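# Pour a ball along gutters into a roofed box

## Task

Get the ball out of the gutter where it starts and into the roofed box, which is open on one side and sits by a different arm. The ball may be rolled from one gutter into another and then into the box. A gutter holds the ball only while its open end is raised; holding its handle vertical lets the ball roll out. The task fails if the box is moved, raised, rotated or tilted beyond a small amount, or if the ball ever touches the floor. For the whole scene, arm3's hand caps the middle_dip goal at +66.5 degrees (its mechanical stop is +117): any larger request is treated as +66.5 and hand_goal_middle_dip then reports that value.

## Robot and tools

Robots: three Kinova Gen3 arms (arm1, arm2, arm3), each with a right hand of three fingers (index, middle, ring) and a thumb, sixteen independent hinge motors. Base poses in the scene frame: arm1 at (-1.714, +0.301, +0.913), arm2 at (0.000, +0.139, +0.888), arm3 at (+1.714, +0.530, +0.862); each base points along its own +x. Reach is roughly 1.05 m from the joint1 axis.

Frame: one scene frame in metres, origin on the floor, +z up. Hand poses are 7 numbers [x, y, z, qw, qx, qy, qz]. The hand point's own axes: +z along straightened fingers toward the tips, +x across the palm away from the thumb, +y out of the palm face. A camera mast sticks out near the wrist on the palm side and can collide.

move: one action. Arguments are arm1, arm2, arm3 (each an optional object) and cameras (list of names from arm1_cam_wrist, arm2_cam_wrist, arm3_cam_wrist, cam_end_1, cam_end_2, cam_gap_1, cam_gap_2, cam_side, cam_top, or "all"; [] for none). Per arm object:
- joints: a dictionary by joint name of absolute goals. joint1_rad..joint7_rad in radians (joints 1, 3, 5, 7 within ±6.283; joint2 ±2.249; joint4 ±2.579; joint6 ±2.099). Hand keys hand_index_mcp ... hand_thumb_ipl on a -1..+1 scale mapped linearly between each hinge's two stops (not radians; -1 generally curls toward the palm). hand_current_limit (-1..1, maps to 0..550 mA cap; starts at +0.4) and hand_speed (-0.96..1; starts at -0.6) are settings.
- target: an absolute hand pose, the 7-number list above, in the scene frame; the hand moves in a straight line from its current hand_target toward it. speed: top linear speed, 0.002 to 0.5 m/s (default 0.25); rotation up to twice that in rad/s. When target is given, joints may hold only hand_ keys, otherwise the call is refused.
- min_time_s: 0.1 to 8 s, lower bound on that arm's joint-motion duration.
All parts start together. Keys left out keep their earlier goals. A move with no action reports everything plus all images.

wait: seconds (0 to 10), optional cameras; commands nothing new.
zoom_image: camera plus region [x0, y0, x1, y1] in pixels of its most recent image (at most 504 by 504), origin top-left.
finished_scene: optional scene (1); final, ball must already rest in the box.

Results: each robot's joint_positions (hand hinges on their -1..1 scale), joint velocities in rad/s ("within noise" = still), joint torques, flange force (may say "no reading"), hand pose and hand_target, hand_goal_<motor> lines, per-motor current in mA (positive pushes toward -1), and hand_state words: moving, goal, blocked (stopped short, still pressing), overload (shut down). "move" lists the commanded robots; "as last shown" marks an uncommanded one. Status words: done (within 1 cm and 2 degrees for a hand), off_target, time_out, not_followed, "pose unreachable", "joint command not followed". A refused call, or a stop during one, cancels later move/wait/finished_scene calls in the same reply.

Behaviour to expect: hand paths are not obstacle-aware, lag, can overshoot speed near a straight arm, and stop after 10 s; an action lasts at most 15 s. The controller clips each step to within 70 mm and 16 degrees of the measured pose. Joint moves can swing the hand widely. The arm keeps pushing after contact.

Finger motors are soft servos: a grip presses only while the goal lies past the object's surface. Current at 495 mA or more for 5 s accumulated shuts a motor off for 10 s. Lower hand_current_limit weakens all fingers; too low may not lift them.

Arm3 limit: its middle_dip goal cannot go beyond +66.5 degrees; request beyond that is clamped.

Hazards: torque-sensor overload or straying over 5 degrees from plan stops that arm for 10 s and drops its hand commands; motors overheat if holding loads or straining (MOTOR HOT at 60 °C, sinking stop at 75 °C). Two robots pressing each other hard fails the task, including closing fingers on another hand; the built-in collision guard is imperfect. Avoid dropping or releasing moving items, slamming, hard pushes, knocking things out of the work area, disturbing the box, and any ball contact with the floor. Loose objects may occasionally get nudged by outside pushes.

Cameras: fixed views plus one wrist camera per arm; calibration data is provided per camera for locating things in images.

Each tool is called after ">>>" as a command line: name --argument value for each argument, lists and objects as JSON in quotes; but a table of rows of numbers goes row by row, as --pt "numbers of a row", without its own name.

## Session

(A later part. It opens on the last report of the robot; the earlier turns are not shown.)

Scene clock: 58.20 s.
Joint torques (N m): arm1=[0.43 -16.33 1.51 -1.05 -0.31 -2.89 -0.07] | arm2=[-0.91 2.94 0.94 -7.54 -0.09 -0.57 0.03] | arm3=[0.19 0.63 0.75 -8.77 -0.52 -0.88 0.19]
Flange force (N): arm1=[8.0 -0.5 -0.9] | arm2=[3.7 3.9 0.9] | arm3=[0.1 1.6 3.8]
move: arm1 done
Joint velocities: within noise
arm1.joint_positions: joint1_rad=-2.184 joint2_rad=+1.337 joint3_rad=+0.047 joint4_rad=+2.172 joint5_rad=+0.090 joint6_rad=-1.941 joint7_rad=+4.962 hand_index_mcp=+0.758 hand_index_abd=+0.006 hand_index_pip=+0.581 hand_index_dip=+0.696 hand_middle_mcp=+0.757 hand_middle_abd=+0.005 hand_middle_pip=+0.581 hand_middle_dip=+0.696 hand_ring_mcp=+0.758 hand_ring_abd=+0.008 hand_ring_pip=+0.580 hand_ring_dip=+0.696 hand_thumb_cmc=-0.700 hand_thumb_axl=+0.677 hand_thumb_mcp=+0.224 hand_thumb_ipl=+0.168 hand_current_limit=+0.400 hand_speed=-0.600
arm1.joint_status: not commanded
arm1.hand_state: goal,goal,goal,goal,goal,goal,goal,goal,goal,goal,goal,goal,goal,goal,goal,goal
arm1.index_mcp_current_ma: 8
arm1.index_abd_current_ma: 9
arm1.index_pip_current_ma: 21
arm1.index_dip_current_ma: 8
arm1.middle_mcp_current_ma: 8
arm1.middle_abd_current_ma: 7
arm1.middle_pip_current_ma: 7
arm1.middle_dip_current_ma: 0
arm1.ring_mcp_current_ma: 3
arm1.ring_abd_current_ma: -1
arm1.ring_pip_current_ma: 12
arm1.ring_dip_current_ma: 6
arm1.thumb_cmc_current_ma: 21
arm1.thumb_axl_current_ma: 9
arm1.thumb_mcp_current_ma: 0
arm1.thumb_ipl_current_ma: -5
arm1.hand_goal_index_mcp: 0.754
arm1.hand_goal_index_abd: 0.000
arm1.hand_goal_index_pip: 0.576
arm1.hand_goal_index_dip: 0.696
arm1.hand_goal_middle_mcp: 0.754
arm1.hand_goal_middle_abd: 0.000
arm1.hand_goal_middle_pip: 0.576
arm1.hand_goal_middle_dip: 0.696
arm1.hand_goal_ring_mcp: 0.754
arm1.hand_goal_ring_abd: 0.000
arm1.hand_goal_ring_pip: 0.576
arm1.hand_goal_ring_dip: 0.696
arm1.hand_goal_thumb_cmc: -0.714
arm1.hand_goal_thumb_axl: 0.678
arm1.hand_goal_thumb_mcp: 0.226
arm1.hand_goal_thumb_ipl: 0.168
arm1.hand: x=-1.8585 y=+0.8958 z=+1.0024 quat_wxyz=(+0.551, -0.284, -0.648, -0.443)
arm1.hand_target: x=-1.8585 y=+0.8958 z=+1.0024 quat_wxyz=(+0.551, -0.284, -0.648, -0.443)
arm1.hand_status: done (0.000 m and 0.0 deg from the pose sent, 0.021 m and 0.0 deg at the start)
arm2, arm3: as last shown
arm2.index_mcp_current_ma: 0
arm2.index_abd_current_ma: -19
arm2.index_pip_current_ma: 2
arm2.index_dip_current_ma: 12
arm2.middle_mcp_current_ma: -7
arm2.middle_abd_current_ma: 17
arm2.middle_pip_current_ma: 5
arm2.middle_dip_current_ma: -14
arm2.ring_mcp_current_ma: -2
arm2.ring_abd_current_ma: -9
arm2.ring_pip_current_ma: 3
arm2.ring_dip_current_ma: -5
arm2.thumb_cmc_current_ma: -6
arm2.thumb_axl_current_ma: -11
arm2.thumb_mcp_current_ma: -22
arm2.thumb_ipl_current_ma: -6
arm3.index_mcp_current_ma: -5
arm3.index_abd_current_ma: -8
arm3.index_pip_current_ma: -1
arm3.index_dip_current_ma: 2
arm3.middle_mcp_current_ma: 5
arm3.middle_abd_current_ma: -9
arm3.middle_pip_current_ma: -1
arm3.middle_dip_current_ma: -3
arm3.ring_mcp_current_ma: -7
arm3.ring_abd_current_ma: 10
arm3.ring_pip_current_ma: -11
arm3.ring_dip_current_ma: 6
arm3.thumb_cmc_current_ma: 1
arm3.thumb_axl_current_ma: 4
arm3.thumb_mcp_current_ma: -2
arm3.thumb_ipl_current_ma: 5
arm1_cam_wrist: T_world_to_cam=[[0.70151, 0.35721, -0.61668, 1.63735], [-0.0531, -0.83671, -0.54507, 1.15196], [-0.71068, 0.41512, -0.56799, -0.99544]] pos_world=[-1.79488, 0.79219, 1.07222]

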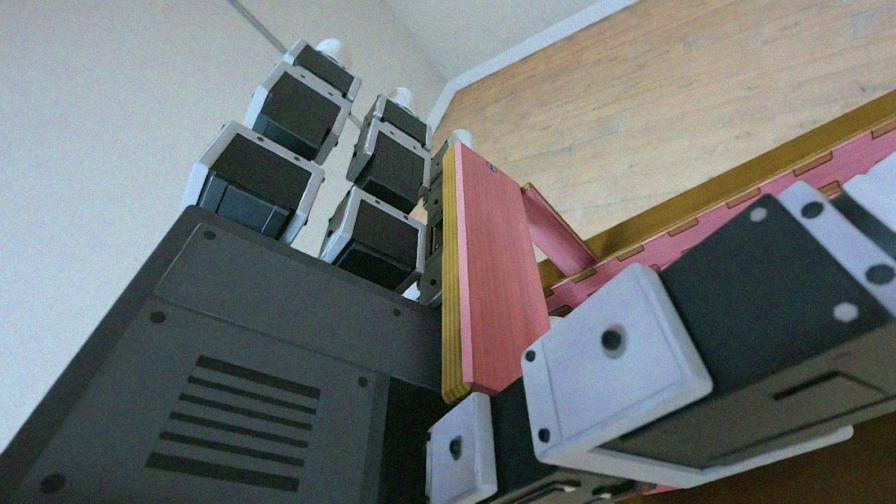

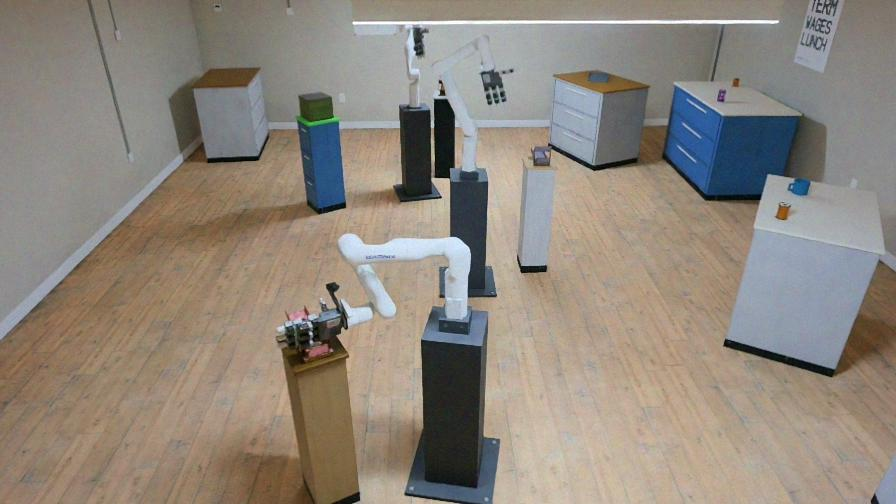

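>>> move --arm1 '{"target": [-1.8535, 0.9007, 0.9928, 0.551, -0.284, -0.648, -0.443], "speed": 0.04}' --cameras '["arm1_cam_wrist", "cam_end_1"]'

>>> zoom_image --camera "cam_end_1" --region '[270, 290, 360, 370]'

>>> zoom_image --camera "arm1_cam_wrist" --region '[380, 100, 630, 420]'

Scene clock: 61.30 s.
Joint torques (N m): arm1=[0.8 -16.34 1.95 -0.84 -0.49 -2.84 -0.03] | arm2=[-0.96 3.01 0.93 -7.56 -0.08 -0.58 0] | arm3=[0.2 0.65 0.77 -8.72 -0.55 -0.86 0.18]
Flange force (N): arm1=[8.0 -1.4 -0.2] | arm2=[3.9 3.8 1.0] | arm3=[0.0 1.7 3.7]
move: arm1 done
Joint velocities: within noise
arm1.joint_positions: joint1_rad=-2.173 joint2_rad=+1.360 joint3_rad=+0.058 joint4_rad=+2.146 joint5_rad=+0.103 joint6_rad=-1.939 joint7_rad=+4.956 hand_index_mcp=+0.758 hand_index_abd=+0.006 hand_index_pip=+0.581 hand_index_dip=+0.696 hand_middle_mcp=+0.757 hand_middle_abd=+0.005 hand_middle_pip=+0.581 hand_middle_dip=+0.696 hand_ring_mcp=+0.758 hand_ring_abd=+0.008 hand_ring_pip=+0.580 hand_ring_dip=+0.696 hand_thumb_cmc=-0.700 hand_thumb_axl=+0.677 hand_thumb_mcp=+0.224 hand_thumb_ipl=+0.168 hand_current_limit=+0.400 hand_speed=-0.600
arm1.joint_status: not commanded
arm1.hand_state: goal,goal,goal,goal,goal,goal,goal,goal,goal,goal,goal,goal,goal,goal,goal,goal
arm1.index_mcp_current_ma: 10
arm1.index_abd_current_ma: 7
arm1.index_pip_current_ma: 15
arm1.index_dip_current_ma: 9
arm1.middle_mcp_current_ma: 7
arm1.middle_abd_current_ma: 6
arm1.middle_pip_current_ma: 10
arm1.middle_dip_current_ma: 3
arm1.ring_mcp_current_ma: 0
arm1.ring_abd_current_ma: -3
arm1.ring_pip_current_ma: 7
arm1.ring_dip_current_ma: 9
arm1.thumb_cmc_current_ma: 18
arm1.thumb_axl_current_ma: 9
arm1.thumb_mcp_current_ma: 1
arm1.thumb_ipl_current_ma: -3
arm1.hand_goal_index_mcp: 0.754
arm1.hand_goal_index_abd: 0.000
arm1.hand_goal_index_pip: 0.576
arm1.hand_goal_index_dip: 0.696
arm1.hand_goal_middle_mcp: 0.754
arm1.hand_goal_middle_abd: 0.000
arm1.hand_goal_middle_pip: 0.576
arm1.hand_goal_middle_dip: 0.696
arm1.hand_goal_ring_mcp: 0.754
arm1.hand_goal_ring_abd: 0.000
arm1.hand_goal_ring_pip: 0.576
arm1.hand_goal_ring_dip: 0.696
arm1.hand_goal_thumb_cmc: -0.714
arm1.hand_goal_thumb_axl: 0.678
arm1.hand_goal_thumb_mcp: 0.226
arm1.hand_goal_thumb_ipl: 0.168
arm1.hand: x=-1.8535 y=+0.9007 z=+0.9928 quat_wxyz=(+0.551, -0.284, -0.648, -0.443)
arm1.hand_target: x=-1.8535 y=+0.9007 z=+0.9928 quat_wxyz=(+0.551, -0.284, -0.648, -0.443)
arm1.hand_status: done (0.000 m and 0.0 deg from the pose sent, 0.012 m and 0.0 deg at the start)
arm2, arm3: as last shown
arm2.index_mcp_current_ma: 3
arm2.index_abd_current_ma: -8
arm2.index_pip_current_ma: -4
arm2.index_dip_current_ma: 6
arm2.middle_mcp_current_ma: -1
arm2.middle_abd_current_ma: 13
arm2.middle_pip_current_ma: -4
arm2.middle_dip_current_ma: -4
arm2.ring_mcp_current_ma: -12
arm2.ring_abd_current_ma: 2
arm2.ring_pip_current_ma: 6
arm2.ring_dip_current_ma: -1
arm2.thumb_cmc_current_ma: 2
arm2.thumb_axl_current_ma: -10
arm2.thumb_mcp_current_ma: -8
arm2.thumb_ipl_current_ma: -3
arm3.index_mcp_current_ma: -9
arm3.index_abd_current_ma: -13
arm3.index_pip_current_ma: 3
arm3.index_dip_current_ma: 4
arm3.middle_mcp_current_ma: 6
arm3.middle_abd_current_ma: -10
arm3.middle_pip_current_ma: -3
arm3.middle_dip_current_ma: -6
arm3.ring_abd_current_ma: 5
arm3.ring_pip_current_ma: -10
arm3.ring_dip_current_ma: 8
arm3.thumb_cmc_current_ma: -5
arm3.thumb_axl_current_ma: 7
arm3.thumb_mcp_current_ma: -1
arm1_cam_wrist: T_world_to_cam=[[0.70151, 0.35721, -0.61668, 1.62617], [-0.0531, -0.83671, -0.54507, 1.15109], [-0.71068, 0.41512, -0.56799, -0.99938]] pos_world=[-1.78988, 0.79709, 1.06262]

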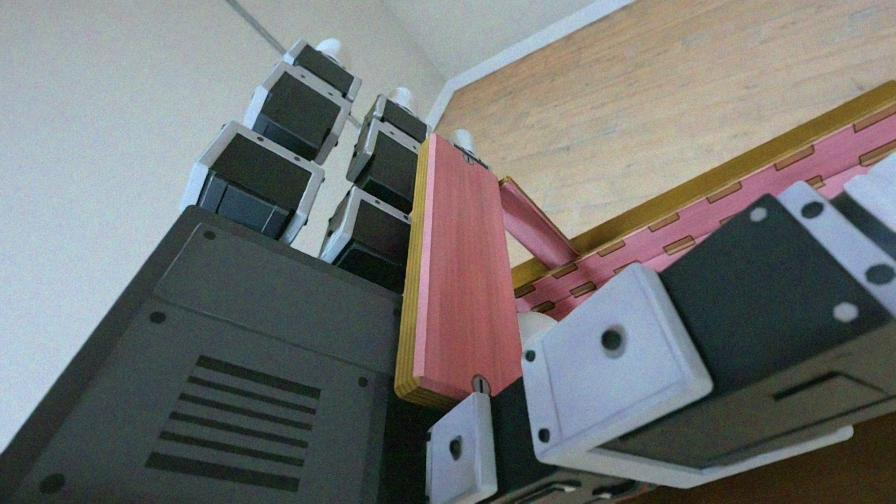

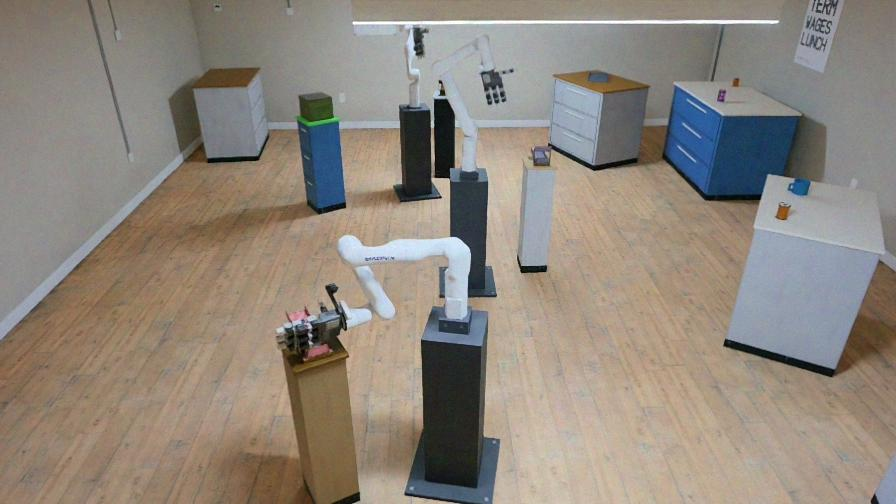

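Scaled by 5.600.

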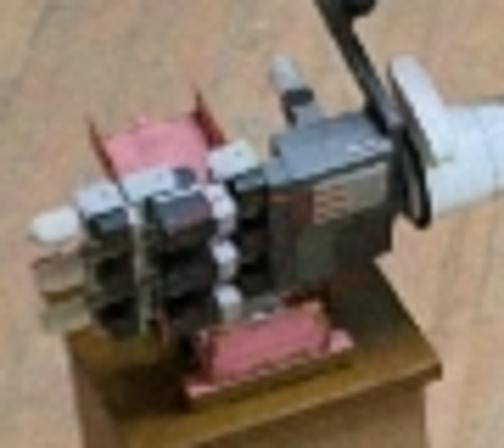

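Scaled by 1.575.

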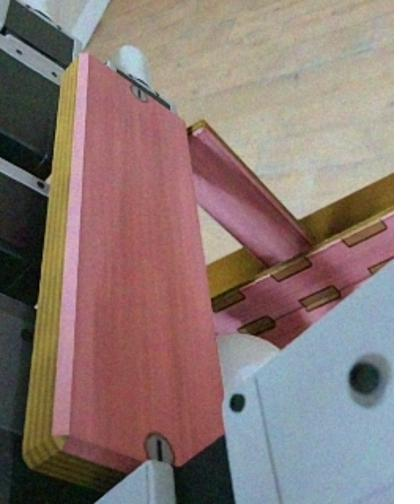

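>>> move --arm1 '{"target": [-1.8506, 0.9056, 0.9941, 0.551, -0.284, -0.648, -0.443], "speed": 0.03, "joints": {"hand_middle_pip": -0.08, "hand_middle_dip": -0.97, "hand_index_pip": -0.08, "hand_index_dip": -0.97}}' --cameras '["arm1_cam_wrist"]'

>>> zoom_image --camera "arm1_cam_wrist" --region '[360, 80, 640, 420]'

Scene clock: 63.60 s.
Joint torques (N m): arm1=[-0.25 -13.63 1.28 0.3 -0.02 -1.26 -0.1] | arm2=[-1.02 2.94 0.91 -7.51 -0.06 -0.6 0.03] | arm3=[0.17 0.63 0.74 -8.76 -0.54 -0.87 0.15]
Flange force (N): arm1=[11.1 1.6 -0.2] | arm2=[3.7 3.9 0.7] | arm3=[0.1 1.5 3.8]
move: arm1 off_target
Joint velocities: within noise
arm1.joint_positions: joint1_rad=-2.165 joint2_rad=+1.353 joint3_rad=+0.067 joint4_rad=+2.137 joint5_rad=+0.113 joint6_rad=-1.925 joint7_rad=+4.949 hand_index_mcp=+0.783 hand_index_abd=-0.030 hand_index_pip=-0.051 hand_index_dip=-0.769 hand_middle_mcp=+0.745 hand_middle_abd=-0.004 hand_middle_pip=-0.057 hand_middle_dip=-0.914 hand_ring_mcp=+0.758 hand_ring_abd=+0.008 hand_ring_pip=+0.580 hand_ring_dip=+0.696 hand_thumb_cmc=-0.700 hand_thumb_axl=+0.677 hand_thumb_mcp=+0.224 hand_thumb_ipl=+0.168 hand_current_limit=+0.400 hand_speed=-0.600
arm1.joint_status: hand_index_pip off_target (ended at -0.051, target -0.080); hand_index_dip off_target (ended at -0.769, target -0.970); hand_middle_pip off_target (ended at -0.057, target -0.080); hand_middle_dip off_target (ended at -0.914, target -0.970)
arm1.hand_state: blocked,blocked,blocked,blocked,goal,goal,blocked,blocked,goal,goal,goal,goal,goal,goal,goal,goal
arm1.index_mcp_current_ma: 62
arm1.index_abd_current_ma: -29
arm1.index_pip_current_ma: 59
arm1.index_dip_current_ma: 390
arm1.middle_mcp_current_ma: -3
arm1.middle_abd_current_ma: 0
arm1.middle_pip_current_ma: 42
arm1.middle_dip_current_ma: 113
arm1.ring_mcp_current_ma: 0
arm1.ring_abd_current_ma: -3
arm1.ring_pip_current_ma: 9
arm1.ring_dip_current_ma: 10
arm1.thumb_cmc_current_ma: 24
arm1.thumb_axl_current_ma: 8
arm1.thumb_mcp_current_ma: -4
arm1.thumb_ipl_current_ma: -6
arm1.hand_goal_index_mcp: 0.754
arm1.hand_goal_index_abd: 0.000
arm1.hand_goal_index_pip: -0.080
arm1.hand_goal_index_dip: -0.970
arm1.hand_goal_middle_mcp: 0.754
arm1.hand_goal_middle_abd: 0.000
arm1.hand_goal_middle_pip: -0.080
arm1.hand_goal_middle_dip: -0.970
arm1.hand_goal_ring_mcp: 0.754
arm1.hand_goal_ring_abd: 0.000
arm1.hand_goal_ring_pip: 0.576
arm1.hand_goal_ring_dip: 0.696
arm1.hand_goal_thumb_cmc: -0.714
arm1.hand_goal_thumb_axl: 0.678
arm1.hand_goal_thumb_mcp: 0.226
arm1.hand_goal_thumb_ipl: 0.168
arm1.hand: x=-1.8506 y=+0.9057 z=+0.9942 quat_wxyz=(+0.551, -0.284, -0.648, -0.443)
arm1.hand_target: x=-1.8506 y=+0.9056 z=+0.9941 quat_wxyz=(+0.551, -0.284, -0.648, -0.443)
arm1.hand_status: done (0.000 m and 0.0 deg from the pose sent, 0.006 m and 0.0 deg at the start)
arm2, arm3: as last shown
arm2.index_mcp_current_ma: -1
arm2.index_abd_current_ma: -6
arm2.index_pip_current_ma: -2
arm2.index_dip_current_ma: 11
arm2.middle_mcp_current_ma: -4
arm2.middle_abd_current_ma: 12
arm2.middle_pip_current_ma: -2
arm2.middle_dip_current_ma: -8
arm2.ring_mcp_current_ma: -6
arm2.ring_abd_current_ma: -3
arm2.ring_pip_current_ma: 1
arm2.ring_dip_current_ma: -4
arm2.thumb_cmc_current_ma: 0
arm2.thumb_axl_current_ma: -13
arm2.thumb_mcp_current_ma: -14
arm3.index_mcp_current_ma: -4
arm3.index_abd_current_ma: -10
arm3.index_pip_current_ma: 12
arm3.index_dip_current_ma: 5
arm3.middle_mcp_current_ma: 3
arm3.middle_abd_current_ma: -9
arm3.middle_dip_current_ma: -9
arm3.ring_mcp_current_ma: 0
arm3.ring_pip_current_ma: -5
arm3.ring_dip_current_ma: 6
arm3.thumb_cmc_current_ma: -1
arm3.thumb_axl_current_ma: 5
arm3.thumb_mcp_current_ma: 3
arm3.thumb_ipl_current_ma: 3
arm1_cam_wrist: T_world_to_cam=[[0.70147, 0.35731, -0.61666, 1.62306], [-0.05323, -0.83656, -0.54528, 1.15606], [-0.7107, 0.41533, -0.5678, -0.999]] pos_world=[-1.78698, 0.80209, 1.06402]

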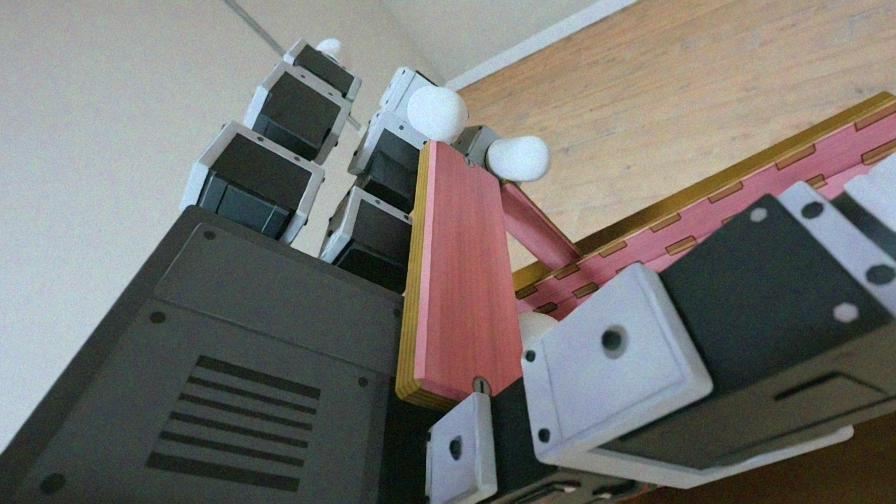

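Scaled by 1.482.

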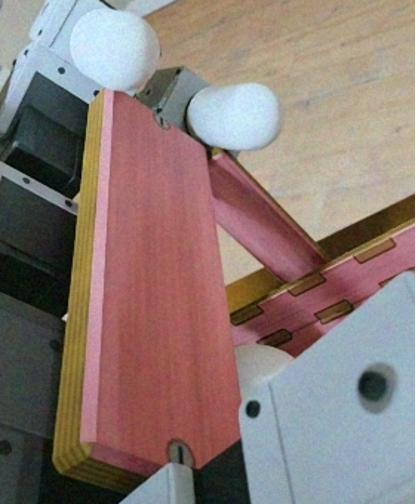

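>>> move --arm1 '{"joints": {"hand_index_pip": 0.576, "hand_index_dip": 0.696, "hand_thumb_cmc": -0.857, "hand_thumb_mcp": -0.56, "hand_thumb_ipl": -0.05}}' --cameras '["arm1_cam_wrist"]'

>>> zoom_image --camera "arm1_cam_wrist" --region '[360, 80, 700, 420]'

Scene clock: 67.70 s.
Joint torques (N m): arm1=[0.52 -12.09 2.02 -0.96 -0.59 -0.33 0.17] | arm2=[-0.97 2.96 0.94 -7.56 -0.06 -0.59 0.03] | arm3=[0.19 0.63 0.83 -8.76 -0.54 -0.88 0.18]
Flange force (N): arm1=[17.1 1.0 -5.3] | arm2=[3.8 4.0 1.0] | arm3=[0.0 1.9 3.8]
move: arm1 off_target
Joint velocities: within noise
arm1.joint_positions: joint1_rad=-2.165 joint2_rad=+1.354 joint3_rad=+0.067 joint4_rad=+2.138 joint5_rad=+0.113 joint6_rad=-1.925 joint7_rad=+4.949 hand_index_mcp=+0.781 hand_index_abd=+0.005 hand_index_pip=+0.573 hand_index_dip=+0.696 hand_middle_mcp=+0.752 hand_middle_abd=-0.007 hand_middle_pip=-0.057 hand_middle_dip=-0.934 hand_ring_mcp=+0.758 hand_ring_abd=+0.008 hand_ring_pip=+0.580 hand_ring_dip=+0.696 hand_thumb_cmc=-0.791 hand_thumb_axl=+0.670 hand_thumb_mcp=-0.464 hand_thumb_ipl=-0.051 hand_current_limit=+0.400 hand_speed=-0.600
arm1.joint_status: hand_thumb_cmc off_target (ended at -0.791, target -0.857); hand_thumb_mcp off_target (ended at -0.464, target -0.560); the others done
arm1.hand_state: blocked,goal,goal,goal,goal,goal,blocked,blocked,goal,goal,goal,goal,blocked,goal,blocked,goal
arm1.index_mcp_current_ma: 56
arm1.index_abd_current_ma: 5
arm1.index_pip_current_ma: 4
arm1.index_dip_current_ma: 8
arm1.middle_mcp_current_ma: 5
arm1.middle_abd_current_ma: -4
arm1.middle_pip_current_ma: 37
arm1.middle_dip_current_ma: 59
arm1.ring_mcp_current_ma: 1
arm1.ring_abd_current_ma: -4
arm1.ring_pip_current_ma: 9
arm1.ring_dip_current_ma: 11
arm1.thumb_cmc_current_ma: 138
arm1.thumb_axl_current_ma: -2
arm1.thumb_mcp_current_ma: 307
arm1.thumb_ipl_current_ma: -11
arm1.hand_goal_index_mcp: 0.754
arm1.hand_goal_index_abd: 0.000
arm1.hand_goal_index_pip: 0.576
arm1.hand_goal_index_dip: 0.696
arm1.hand_goal_middle_mcp: 0.754
arm1.hand_goal_middle_abd: 0.000
arm1.hand_goal_middle_pip: -0.080
arm1.hand_goal_middle_dip: -0.970
arm1.hand_goal_ring_mcp: 0.754
arm1.hand_goal_ring_abd: 0.000
arm1.hand_goal_ring_pip: 0.576
arm1.hand_goal_ring_dip: 0.696
arm1.hand_goal_thumb_cmc: -0.856
arm1.hand_goal_thumb_axl: 0.678
arm1.hand_goal_thumb_mcp: -0.560
arm1.hand_goal_thumb_ipl: -0.050
arm1.on_its_own: hand_middle_dip moved -0.021 toward your old target -0.970
arm1.hand: x=-1.8506 y=+0.9056 z=+0.9941 quat_wxyz=(+0.551, -0.284, -0.648, -0.443)
arm1.hand_target: x=-1.8506 y=+0.9056 z=+0.9941 quat_wxyz=(+0.551, -0.284, -0.648, -0.443)
arm1.hand_status: not commanded
arm2, arm3: as last shown
arm2.index_mcp_current_ma: 1
arm2.index_abd_current_ma: -11
arm2.index_pip_current_ma: -10
arm2.index_dip_current_ma: 8
arm2.middle_mcp_current_ma: 2
arm2.middle_abd_current_ma: 10
arm2.middle_pip_current_ma: 3
arm2.middle_dip_current_ma: -4
arm2.ring_abd_current_ma: -5
arm2.ring_pip_current_ma: -3
arm2.ring_dip_current_ma: -2
arm2.thumb_cmc_current_ma: -2
arm2.thumb_axl_current_ma: -9
arm2.thumb_mcp_current_ma: -16
arm2.thumb_ipl_current_ma: -6
arm3.index_mcp_current_ma: -11
arm3.index_abd_current_ma: -8
arm3.index_pip_current_ma: 6
arm3.index_dip_current_ma: 3
arm3.middle_mcp_current_ma: 5
arm3.middle_abd_current_ma: -11
arm3.middle_pip_current_ma: -11
arm3.middle_dip_current_ma: -1
arm3.ring_mcp_current_ma: -10
arm3.ring_abd_current_ma: 9
arm3.ring_pip_current_ma: -9
arm3.ring_dip_current_ma: 9
arm3.thumb_axl_current_ma: 7
arm3.thumb_mcp_current_ma: 1
arm3.thumb_ipl_current_ma: 1
arm1_cam_wrist: T_world_to_cam=[[0.70151, 0.35721, -0.61668, 1.62319], [-0.0531, -0.83671, -0.54507, 1.15605], [-0.71068, 0.41512, -0.56799, -0.99861]] pos_world=[-1.78698, 0.80199, 1.06392]

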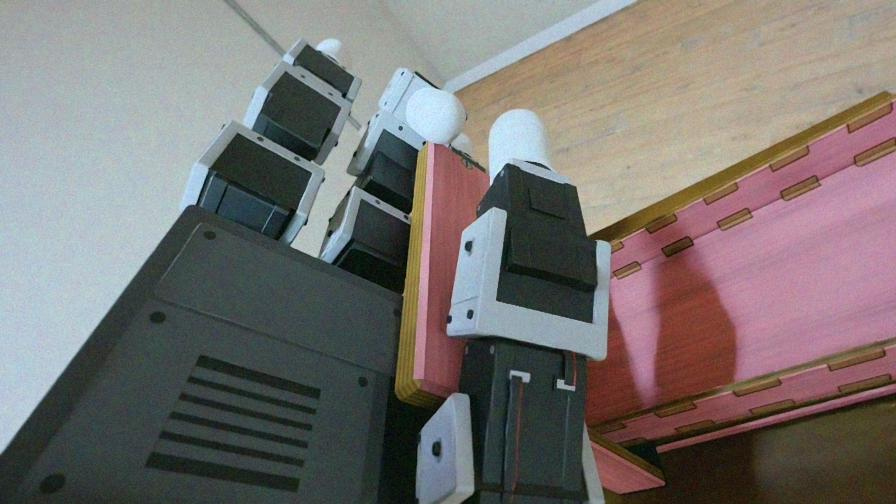

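Scaled by 1.482.

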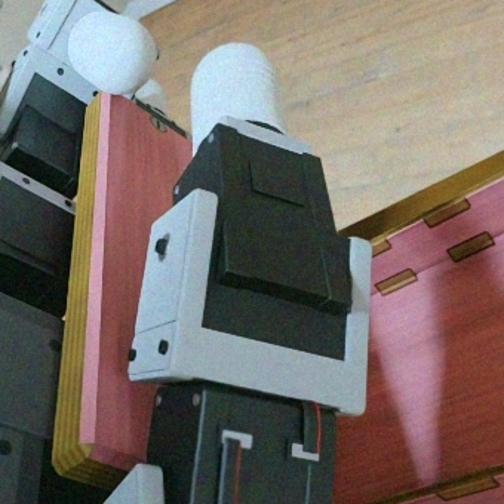

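>>> move --arm1 '{"joints": {"hand_thumb_mcp": -0.11, "hand_thumb_cmc": -0.914, "hand_middle_pip": 0.576, "hand_middle_dip": 0.696}}' --cameras '[]'

>>> move --arm1 '{"target": [-1.8504, 0.8992, 0.9916, 0.551, -0.284, -0.648, -0.443], "speed": 0.03, "joints": {"hand_middle_mcp": 0.88, "hand_middle_abd": 0.12}}' --cameras '["arm1_cam_wrist"]'

>>> zoom_image --camera "arm1_cam_wrist" --region '[360, 80, 700, 420]'

Scene clock: 71.73 s.
Joint torques (N m): arm1=[0.69 -16.59 1.82 -0.95 -0.48 -2.86 -0.07] | arm2=[-0.9 2.98 0.97 -7.52 -0.05 -0.58 0.02] | arm3=[0.14 0.66 0.72 -8.81 -0.56 -0.9 0.21]
Flange force (N): arm1=[7.4 -1.1 -0.4] | arm2=[3.8 4.0 0.8] | arm3=[0.2 1.6 3.9]
move: arm1 off_target
Joint velocities: within noise
arm1.joint_positions: joint1_rad=-2.165 joint2_rad=+1.354 joint3_rad=+0.067 joint4_rad=+2.138 joint5_rad=+0.113 joint6_rad=-1.925 joint7_rad=+4.949 hand_index_mcp=+0.769 hand_index_abd=+0.005 hand_index_pip=+0.580 hand_index_dip=+0.696 hand_middle_mcp=+0.754 hand_middle_abd=+0.002 hand_middle_pip=+0.578 hand_middle_dip=+0.696 hand_ring_mcp=+0.758 hand_ring_abd=+0.008 hand_ring_pip=+0.580 hand_ring_dip=+0.696 hand_thumb_cmc=-0.890 hand_thumb_axl=+0.682 hand_thumb_mcp=-0.113 hand_thumb_ipl=-0.051 hand_current_limit=+0.400 hand_speed=-0.600
arm1.joint_status: hand_thumb_cmc off_target (ended at -0.890, target -0.914); the others done
arm1.hand_state: goal,goal,goal,goal,goal,goal,goal,goal,goal,goal,goal,goal,blocked,goal,goal,goal
arm1.index_mcp_current_ma: 30
arm1.index_abd_current_ma: 8
arm1.index_pip_current_ma: 11
arm1.index_dip_current_ma: 9
arm1.middle_mcp_current_ma: 5
arm1.middle_abd_current_ma: 3
arm1.middle_pip_current_ma: 4
arm1.middle_dip_current_ma: -7
arm1.ring_mcp_current_ma: 3
arm1.ring_abd_current_ma: 0
arm1.ring_pip_current_ma: 2
arm1.ring_dip_current_ma: 10
arm1.thumb_cmc_current_ma: 40
arm1.thumb_axl_current_ma: 16
arm1.thumb_mcp_current_ma: -1
arm1.thumb_ipl_current_ma: -3
arm1.hand_goal_index_mcp: 0.754
arm1.hand_goal_index_abd: 0.000
arm1.hand_goal_index_pip: 0.576
arm1.hand_goal_index_dip: 0.696
arm1.hand_goal_middle_mcp: 0.754
arm1.hand_goal_middle_abd: 0.000
arm1.hand_goal_middle_pip: 0.576
arm1.hand_goal_middle_dip: 0.696
arm1.hand_goal_ring_mcp: 0.754
arm1.hand_goal_ring_abd: 0.000
arm1.hand_goal_ring_pip: 0.576
arm1.hand_goal_ring_dip: 0.696
arm1.hand_goal_thumb_cmc: -0.914
arm1.hand_goal_thumb_axl: 0.678
arm1.hand_goal_thumb_mcp: -0.110
arm1.hand_goal_thumb_ipl: -0.050
arm1.hand: x=-1.8506 y=+0.9056 z=+0.9941 quat_wxyz=(+0.551, -0.284, -0.648, -0.443)
arm1.hand_target: x=-1.8506 y=+0.9056 z=+0.9941 quat_wxyz=(+0.551, -0.284, -0.648, -0.443)
arm1.hand_status: not commanded
arm2.joint_positions: joint1_rad=+0.224 joint2_rad=-0.483 joint3_rad=-0.011 joint4_rad=+1.492 joint5_rad=-0.107 joint6_rad=+1.870 joint7_rad=+1.501 hand_index_mcp=+0.753 hand_index_abd=+0.000 hand_index_pip=+0.577 hand_index_dip=+0.696 hand_middle_mcp=+0.753 hand_middle_abd=+0.000 hand_middle_pip=+0.577 hand_middle_dip=+0.696 hand_ring_mcp=+0.753 hand_ring_abd=+0.000 hand_ring_pip=+0.577 hand_ring_dip=+0.696 hand_thumb_cmc=+0.714 hand_thumb_axl=+0.677 hand_thumb_mcp=+0.224 hand_thumb_ipl=+0.168 hand_current_limit=+0.400 hand_speed=-0.600
arm2.joint_status: not commanded
arm2.hand_state: goal,goal,goal,goal,goal,goal,goal,goal,goal,goal,goal,goal,goal,goal,goal,goal
arm2.index_mcp_current_ma: -5
arm2.index_abd_current_ma: -10
arm2.index_pip_current_ma: -3
arm2.index_dip_current_ma: 8
arm2.middle_mcp_current_ma: -4
arm2.middle_abd_current_ma: 14
arm2.middle_pip_current_ma: 5
arm2.middle_dip_current_ma: -9
arm2.ring_mcp_current_ma: -10
arm2.ring_abd_current_ma: -4
arm2.ring_pip_current_ma: 5
arm2.ring_dip_current_ma: 1
arm2.thumb_cmc_current_ma: -1
arm2.thumb_axl_current_ma: -5
arm2.thumb_mcp_current_ma: -19
arm2.thumb_ipl_current_ma: -8
arm2.hand_goal_index_mcp: 0.754
arm2.hand_goal_index_abd: 0.000
arm2.hand_goal_index_pip: 0.576
arm2.hand_goal_index_dip: 0.696
arm2.hand_goal_middle_mcp: 0.754
arm2.hand_goal_middle_abd: 0.000
arm2.hand_goal_middle_pip: 0.576
arm2.hand_goal_middle_dip: 0.696
arm2.hand_goal_ring_mcp: 0.754
arm2.hand_goal_ring_abd: 0.000
arm2.hand_goal_ring_pip: 0.576
arm2.hand_goal_ring_dip: 0.696
arm2.hand_goal_thumb_cmc: 0.714
arm2.hand_goal_thumb_axl: 0.678
arm2.hand_goal_thumb_mcp: 0.226
arm2.hand_goal_thumb_ipl: 0.168
arm2.hand: x=+0.0530 y=-0.0524 z=+1.4360 quat_wxyz=(+0.115, +0.783, +0.607, -0.069)
arm2.hand_target: x=+0.0530 y=-0.0524 z=+1.4360 quat_wxyz=(+0.115, +0.783, +0.607, -0.069)
arm2.hand_status: not commanded
arm3.joint_positions: joint1_rad=-0.074 joint2_rad=-0.469 joint3_rad=-0.107 joint4_rad=+1.387 joint5_rad=+0.001 joint6_rad=+1.867 joint7_rad=+1.699 hand_index_mcp=+0.753 hand_index_abd=+0.000 hand_index_pip=+0.577 hand_index_dip=+0.696 hand_middle_mcp=+0.753 hand_middle_abd=+0.000 hand_middle_pip=+0.577 hand_middle_dip=+0.696 hand_ring_mcp=+0.753 hand_ring_abd=+0.000 hand_ring_pip=+0.577 hand_ring_dip=+0.696 hand_thumb_cmc=+0.714 hand_thumb_axl=+0.677 hand_thumb_mcp=+0.224 hand_thumb_ipl=+0.168 hand_current_limit=+0.400 hand_speed=-0.600
arm3.joint_status: not commanded
arm3.hand_state: goal,goal,goal,goal,goal,goal,goal,goal,goal,goal,goal,goal,goal,goal,goal,goal
arm3.index_mcp_current_ma: -9
arm3.index_abd_current_ma: -10
arm3.index_pip_current_ma: 8
arm3.index_dip_current_ma: 9
arm3.middle_mcp_current_ma: 1
arm3.middle_abd_current_ma: -14
arm3.middle_pip_current_ma: -2
arm3.middle_dip_current_ma: -6
arm3.ring_mcp_current_ma: -10
arm3.ring_abd_current_ma: 12
arm3.ring_pip_current_ma: -6
arm3.ring_dip_current_ma: 13
arm3.thumb_cmc_current_ma: -7
arm3.thumb_axl_current_ma: 5
arm3.thumb_mcp_current_ma: -2
arm3.thumb_ipl_current_ma: 0
arm3.hand_goal_index_mcp: 0.754
arm3.hand_goal_index_abd: 0.000
arm3.hand_goal_index_pip: 0.576
arm3.hand_goal_index_dip: 0.696
arm3.hand_goal_middle_mcp: 0.754
arm3.hand_goal_middle_abd: 0.000
arm3.hand_goal_middle_pip: 0.576
arm3.hand_goal_middle_dip: 0.696
arm3.hand_goal_ring_mcp: 0.754
arm3.hand_goal_ring_abd: 0.000
arm3.hand_goal_ring_pip: 0.576
arm3.hand_goal_ring_dip: 0.696
arm3.hand_goal_thumb_cmc: 0.714
arm3.hand_goal_thumb_axl: 0.678
arm3.hand_goal_thumb_mcp: 0.226
arm3.hand_goal_thumb_ipl: 0.168
arm3.hand: x=+1.5825 y=+0.3875 z=+1.4294 quat_wxyz=(-0.006, +0.950, +0.257, -0.178)
arm3.hand_target: x=+1.5825 y=+0.3875 z=+1.4294 quat_wxyz=(-0.006, +0.950, +0.257, -0.178)
arm3.hand_status: not commanded

Scene clock: 72.70 s.
Joint torques (N m): arm1=[0.51 -16.17 1.71 -0.58 -0.36 -2.83 -0.06] | arm2=[-0.97 2.96 0.96 -7.53 -0.05 -0.6 0] | arm3=[0.17 0.66 0.69 -8.91 -0.54 -0.87 0.21]
Flange force (N): arm1=[7.7 -0.7 0.3] | arm2=[3.8 4.0 0.8] | arm3=[0.5 1.6 4.4]
move: arm1 done
Joint velocities: within noise
arm1.joint_positions: joint1_rad=-2.168 joint2_rad=+1.366 joint3_rad=+0.062 joint4_rad=+2.150 joint5_rad=+0.109 joint6_rad=-1.949 joint7_rad=+4.955 hand_index_mcp=+0.768 hand_index_abd=+0.005 hand_index_pip=+0.580 hand_index_dip=+0.696 hand_middle_mcp=+0.886 hand_middle_abd=+0.128 hand_middle_pip=+0.578 hand_middle_dip=+0.702 hand_ring_mcp=+0.758 hand_ring_abd=+0.008 hand_ring_pip=+0.580 hand_ring_dip=+0.696 hand_thumb_cmc=-0.890 hand_thumb_axl=+0.682 hand_thumb_mcp=-0.113 hand_thumb_ipl=-0.051 hand_current_limit=+0.400 hand_speed=-0.600
arm1.joint_status: all done
arm1.hand_state: goal,goal,goal,goal,goal,goal,goal,goal,goal,goal,goal,goal,blocked,goal,goal,goal
arm1.index_mcp_current_ma: 24
arm1.index_abd_current_ma: 7
arm1.index_pip_current_ma: 8
arm1.index_dip_current_ma: 6
arm1.middle_mcp_current_ma: 11
arm1.middle_abd_current_ma: 15
arm1.middle_pip_current_ma: 7
arm1.middle_dip_current_ma: 1
arm1.ring_mcp_current_ma: -2
arm1.ring_abd_current_ma: -9
arm1.ring_pip_current_ma: 10
arm1.ring_dip_current_ma: 4
arm1.thumb_cmc_current_ma: 42
arm1.thumb_axl_current_ma: 18
arm1.thumb_mcp_current_ma: 1
arm1.thumb_ipl_current_ma: -7
arm1.hand_goal_index_mcp: 0.754
arm1.hand_goal_index_abd: 0.000
arm1.hand_goal_index_pip: 0.576
arm1.hand_goal_index_dip: 0.696
arm1.hand_goal_middle_mcp: 0.880
arm1.hand_goal_middle_abd: 0.120
arm1.hand_goal_middle_pip: 0.576
arm1.hand_goal_middle_dip: 0.696
arm1.hand_goal_ring_mcp: 0.754
arm1.hand_goal_ring_abd: 0.000
arm1.hand_goal_ring_pip: 0.576
arm1.hand_goal_ring_dip: 0.696
arm1.hand_goal_thumb_cmc: -0.914
arm1.hand_goal_thumb_axl: 0.678
arm1.hand_goal_thumb_mcp: -0.110
arm1.hand_goal_thumb_ipl: -0.050
arm1.hand: x=-1.8504 y=+0.8992 z=+0.9916 quat_wxyz=(+0.551, -0.284, -0.648, -0.443)
arm1.hand_target: x=-1.8504 y=+0.8992 z=+0.9916 quat_wxyz=(+0.551, -0.284, -0.648, -0.443)
arm1.hand_status: done (0.000 m and 0.0 deg from the pose sent, 0.007 m and 0.0 deg at the start)
arm2, arm3: as last shown
arm2.index_mcp_current_ma: 3
arm2.index_abd_current_ma: -13
arm2.index_pip_current_ma: -8
arm2.index_dip_current_ma: 11
arm2.middle_mcp_current_ma: -1
arm2.middle_abd_current_ma: 4
arm2.middle_pip_current_ma: -5
arm2.middle_dip_current_ma: -12
arm2.ring_mcp_current_ma: -3
arm2.ring_abd_current_ma: -2
arm2.ring_dip_current_ma: -8
arm2.thumb_cmc_current_ma: 5
arm2.thumb_mcp_current_ma: -13
arm3.index_mcp_current_ma: -10
arm3.index_pip_current_ma: 2
arm3.index_dip_current_ma: 1
arm3.middle_mcp_current_ma: 2
arm3.middle_abd_current_ma: -10
arm3.middle_pip_current_ma: 0
arm3.middle_dip_current_ma: -4
arm3.ring_mcp_current_ma: -8
arm3.ring_abd_current_ma: 10
arm3.ring_pip_current_ma: -10
arm3.ring_dip_current_ma: 7
arm3.thumb_cmc_current_ma: -5
arm3.thumb_axl_current_ma: 10
arm3.thumb_mcp_current_ma: -3
arm3.thumb_ipl_current_ma: 3
arm1_cam_wrist: T_world_to_cam=[[0.70151, 0.35721, -0.61668, 1.62379], [-0.0531, -0.83671, -0.54507, 1.14935], [-0.71068, 0.41512, -0.56799, -0.99723]] pos_world=[-1.78678, 0.79559, 1.06142]

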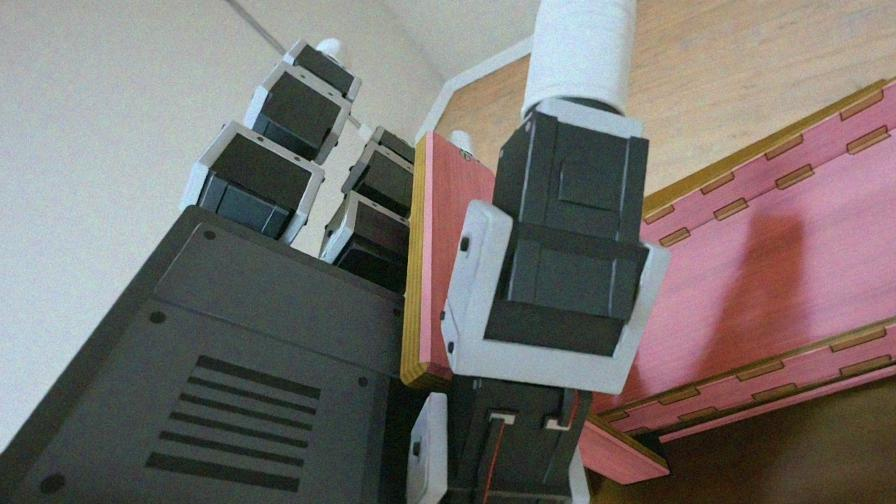

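Scaled by 1.482.

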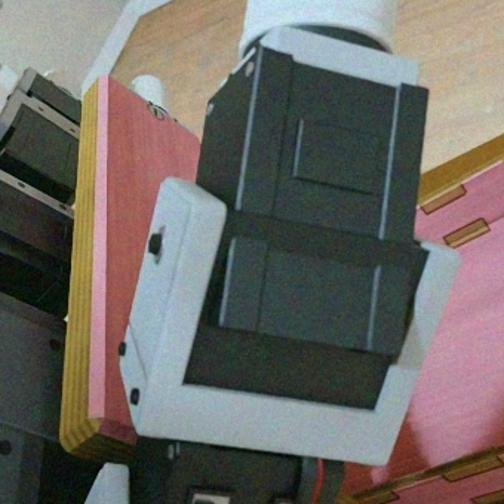

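>>> move --arm1 '{"target": [-1.8478, 0.9005, 0.9924, 0.551, -0.284, -0.648, -0.443], "speed": 0.03, "joints": {"hand_middle_pip": -0.15, "hand_middle_dip": -0.97}}' --cameras '[]'

>>> move --arm1 '{"joints": {"hand_thumb_mcp": -0.70, "hand_thumb_ipl": 0.05}}' --cameras '["arm1_cam_wrist"]'

>>> zoom_image --camera "arm1_cam_wrist" --region '[360, 80, 700, 420]'

Scene clock: 74.57 s.
Joint torques (N m): arm1=[0.35 -12.88 1.79 0.49 -0.29 -1.04 0.02] | arm2=[-0.95 3.01 0.92 -7.52 -0.06 -0.59 0] | arm3=[0.24 0.62 0.79 -8.72 -0.52 -0.91 0.2]
Flange force (N): arm1=[12.8 0.8 0.1] | arm2=[3.9 3.8 0.8] | arm3=[-0.1 1.7 3.5]
move: arm1 off_target
Joint velocities: within noise
arm1.joint_positions: joint1_rad=-2.163 joint2_rad=+1.364 joint3_rad=+0.067 joint4_rad=+2.150 joint5_rad=+0.116 joint6_rad=-1.948 joint7_rad=+4.952 hand_index_mcp=+0.799 hand_index_abd=+0.005 hand_index_pip=+0.573 hand_index_dip=+0.696 hand_middle_mcp=+0.841 hand_middle_abd=+0.107 hand_middle_pip=-0.099 hand_middle_dip=-0.805 hand_ring_mcp=+0.758 hand_ring_abd=+0.008 hand_ring_pip=+0.580 hand_ring_dip=+0.696 hand_thumb_cmc=-0.890 hand_thumb_axl=+0.682 hand_thumb_mcp=-0.113 hand_thumb_ipl=-0.051 hand_current_limit=+0.400 hand_speed=-0.600
arm1.joint_status: hand_middle_pip off_target (ended at -0.099, target -0.150); hand_middle_dip off_target (ended at -0.805, target -0.970)
arm1.hand_state: blocked,goal,goal,goal,blocked,goal,blocked,blocked,goal,goal,goal,goal,blocked,goal,goal,goal
arm1.index_mcp_current_ma: 97
arm1.index_abd_current_ma: 6
arm1.index_pip_current_ma: 8
arm1.index_dip_current_ma: 5
arm1.middle_mcp_current_ma: -74
arm1.middle_abd_current_ma: -10
arm1.middle_pip_current_ma: 108
arm1.middle_dip_current_ma: 384
arm1.ring_mcp_current_ma: 1
arm1.ring_abd_current_ma: -8
arm1.ring_pip_current_ma: 6
arm1.ring_dip_current_ma: 7
arm1.thumb_cmc_current_ma: 39
arm1.thumb_axl_current_ma: 15
arm1.thumb_mcp_current_ma: -6
arm1.thumb_ipl_current_ma: -8
arm1.hand_goal_index_mcp: 0.754
arm1.hand_goal_index_abd: 0.000
arm1.hand_goal_index_pip: 0.576
arm1.hand_goal_index_dip: 0.696
arm1.hand_goal_middle_mcp: 0.880
arm1.hand_goal_middle_abd: 0.120
arm1.hand_goal_middle_pip: -0.150
arm1.hand_goal_middle_dip: -0.970
arm1.hand_goal_ring_mcp: 0.754
arm1.hand_goal_ring_abd: 0.000
arm1.hand_goal_ring_pip: 0.576
arm1.hand_goal_ring_dip: 0.696
arm1.hand_goal_thumb_cmc: -0.914
arm1.hand_goal_thumb_axl: 0.678
arm1.hand_goal_thumb_mcp: -0.110
arm1.hand_goal_thumb_ipl: -0.050
arm1.hand: x=-1.8478 y=+0.9005 z=+0.9925 quat_wxyz=(+0.551, -0.284, -0.648, -0.443)
arm1.hand_target: x=-1.8478 y=+0.9005 z=+0.9924 quat_wxyz=(+0.551, -0.284, -0.648, -0.443)
arm1.hand_status: done (0.000 m and 0.0 deg from the pose sent, 0.003 m and 0.0 deg at the start)
arm2, arm3: as last shown
arm2.index_mcp_current_ma: -2
arm2.index_abd_current_ma: -9
arm2.index_pip_current_ma: -9
arm2.index_dip_current_ma: 7
arm2.middle_mcp_current_ma: -2
arm2.middle_abd_current_ma: 10
arm2.middle_pip_current_ma: -2
arm2.middle_dip_current_ma: -10
arm2.ring_mcp_current_ma: -9
arm2.ring_abd_current_ma: -4
arm2.ring_pip_current_ma: 13
arm2.ring_dip_current_ma: -6
arm2.thumb_cmc_current_ma: -3
arm2.thumb_axl_current_ma: -10
arm2.thumb_ipl_current_ma: -5
arm3.index_mcp_current_ma: -7
arm3.index_abd_current_ma: -4
arm3.index_dip_current_ma: 6
arm3.middle_mcp_current_ma: 7
arm3.middle_abd_current_ma: -7
arm3.middle_pip_current_ma: 2
arm3.ring_mcp_current_ma: -10
arm3.ring_abd_current_ma: 11
arm3.ring_pip_current_ma: -9
arm3.ring_dip_current_ma: 10
arm3.thumb_cmc_current_ma: -3
arm3.thumb_axl_current_ma: 7
arm3.thumb_mcp_current_ma: 1
arm3.thumb_ipl_current_ma: 1

Scene clock: 75.47 s.
Joint torques (N m): arm1=[1.24 -9.21 2.53 0.3 -0.86 1.11 0.35] | arm2=[-0.93 2.97 0.88 -7.52 -0.08 -0.58 0.02] | arm3=[0.12 0.55 0.86 -8.8 -0.54 -0.92 0.17]
Flange force (N): arm1=[21.5 0.9 -4.3] | arm2=[3.8 3.7 0.8] | arm3=[-0.1 1.9 3.7]
move: arm1 off_target
Joint velocities: within noise
arm1.joint_positions: joint1_rad=-2.163 joint2_rad=+1.364 joint3_rad=+0.067 joint4_rad=+2.150 joint5_rad=+0.116 joint6_rad=-1.948 joint7_rad=+4.952 hand_index_mcp=+0.809 hand_index_abd=+0.006 hand_index_pip=+0.573 hand_index_dip=+0.696 hand_middle_mcp=+0.842 hand_middle_abd=+0.103 hand_middle_pip=-0.091 hand_middle_dip=-0.836 hand_ring_mcp=+0.758 hand_ring_abd=+0.008 hand_ring_pip=+0.580 hand_ring_dip=+0.696 hand_thumb_cmc=-0.840 hand_thumb_axl=+0.666 hand_thumb_mcp=-0.423 hand_thumb_ipl=+0.048 hand_current_limit=+0.400 hand_speed=-0.600
arm1.joint_status: hand_thumb_mcp off_target (ended at -0.423, target -0.700); the others done
arm1.hand_state: blocked,goal,goal,goal,blocked,goal,blocked,blocked,goal,goal,goal,goal,blocked,goal,blocked,goal
arm1.index_mcp_current_ma: 121
arm1.index_abd_current_ma: 10
arm1.index_pip_current_ma: 9
arm1.index_dip_current_ma: 6
arm1.middle_mcp_current_ma: -71
arm1.middle_abd_current_ma: -11
arm1.middle_pip_current_ma: 128
arm1.middle_dip_current_ma: 337
arm1.ring_mcp_current_ma: -3
arm1.ring_abd_current_ma: -7
arm1.ring_pip_current_ma: 7
arm1.ring_dip_current_ma: 3
arm1.thumb_cmc_current_ma: 166
arm1.thumb_axl_current_ma: -13
arm1.thumb_mcp_current_ma: 385
arm1.thumb_ipl_current_ma: -5
arm1.hand_goal_index_mcp: 0.754
arm1.hand_goal_index_abd: 0.000
arm1.hand_goal_index_pip: 0.576
arm1.hand_goal_index_dip: 0.696
arm1.hand_goal_middle_mcp: 0.880
arm1.hand_goal_middle_abd: 0.120
arm1.hand_goal_middle_pip: -0.150
arm1.hand_goal_middle_dip: -0.970
arm1.hand_goal_ring_mcp: 0.754
arm1.hand_goal_ring_abd: 0.000
arm1.hand_goal_ring_pip: 0.576
arm1.hand_goal_ring_dip: 0.696
arm1.hand_goal_thumb_cmc: -0.914
arm1.hand_goal_thumb_axl: 0.678
arm1.hand_goal_thumb_mcp: -0.700
arm1.hand_goal_thumb_ipl: 0.050
arm1.on_its_own: hand_middle_dip moved -0.031 toward your old target -0.970
arm1.hand: x=-1.8478 y=+0.9005 z=+0.9924 quat_wxyz=(+0.551, -0.284, -0.648, -0.443)
arm1.hand_target: x=-1.8478 y=+0.9005 z=+0.9924 quat_wxyz=(+0.551, -0.284, -0.648, -0.443)
arm1.hand_status: not commanded
arm2, arm3: as last shown
arm2.index_mcp_current_ma: -4
arm2.index_abd_current_ma: -6
arm2.index_pip_current_ma: 1
arm2.index_dip_current_ma: 8
arm2.middle_mcp_current_ma: -5
arm2.middle_abd_current_ma: 12
arm2.middle_dip_current_ma: -13
arm2.ring_mcp_current_ma: -11
arm2.ring_abd_current_ma: -2
arm2.ring_pip_current_ma: 6
arm2.ring_dip_current_ma: -2
arm2.thumb_cmc_current_ma: 3
arm2.thumb_axl_current_ma: -11
arm2.thumb_ipl_current_ma: -1
arm3.index_abd_current_ma: -5
arm3.index_pip_current_ma: 8
arm3.index_dip_current_ma: 4
arm3.middle_mcp_current_ma: 2
arm3.middle_abd_current_ma: -10
arm3.middle_pip_current_ma: -1
arm3.middle_dip_current_ma: -3
arm3.ring_abd_current_ma: 10
arm3.ring_pip_current_ma: -6
arm3.ring_dip_current_ma: 7
arm3.thumb_cmc_current_ma: -5
arm3.thumb_axl_current_ma: -1
arm3.thumb_ipl_current_ma: 3
arm1_cam_wrist: T_world_to_cam=[[0.70142, 0.35733, -0.61671, 1.62179], [-0.05308, -0.83666, -0.54514, 1.15107], [-0.71077, 0.41511, -0.56788, -0.99574]] pos_world=[-1.78418, 0.79689, 1.06222]

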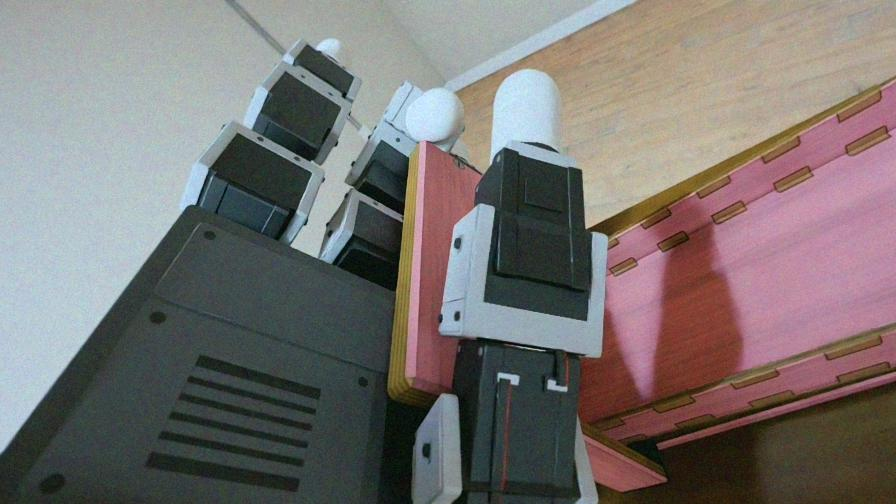

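Scaled by 1.482.

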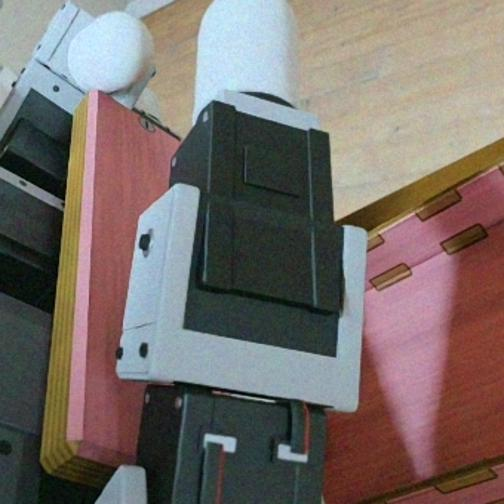

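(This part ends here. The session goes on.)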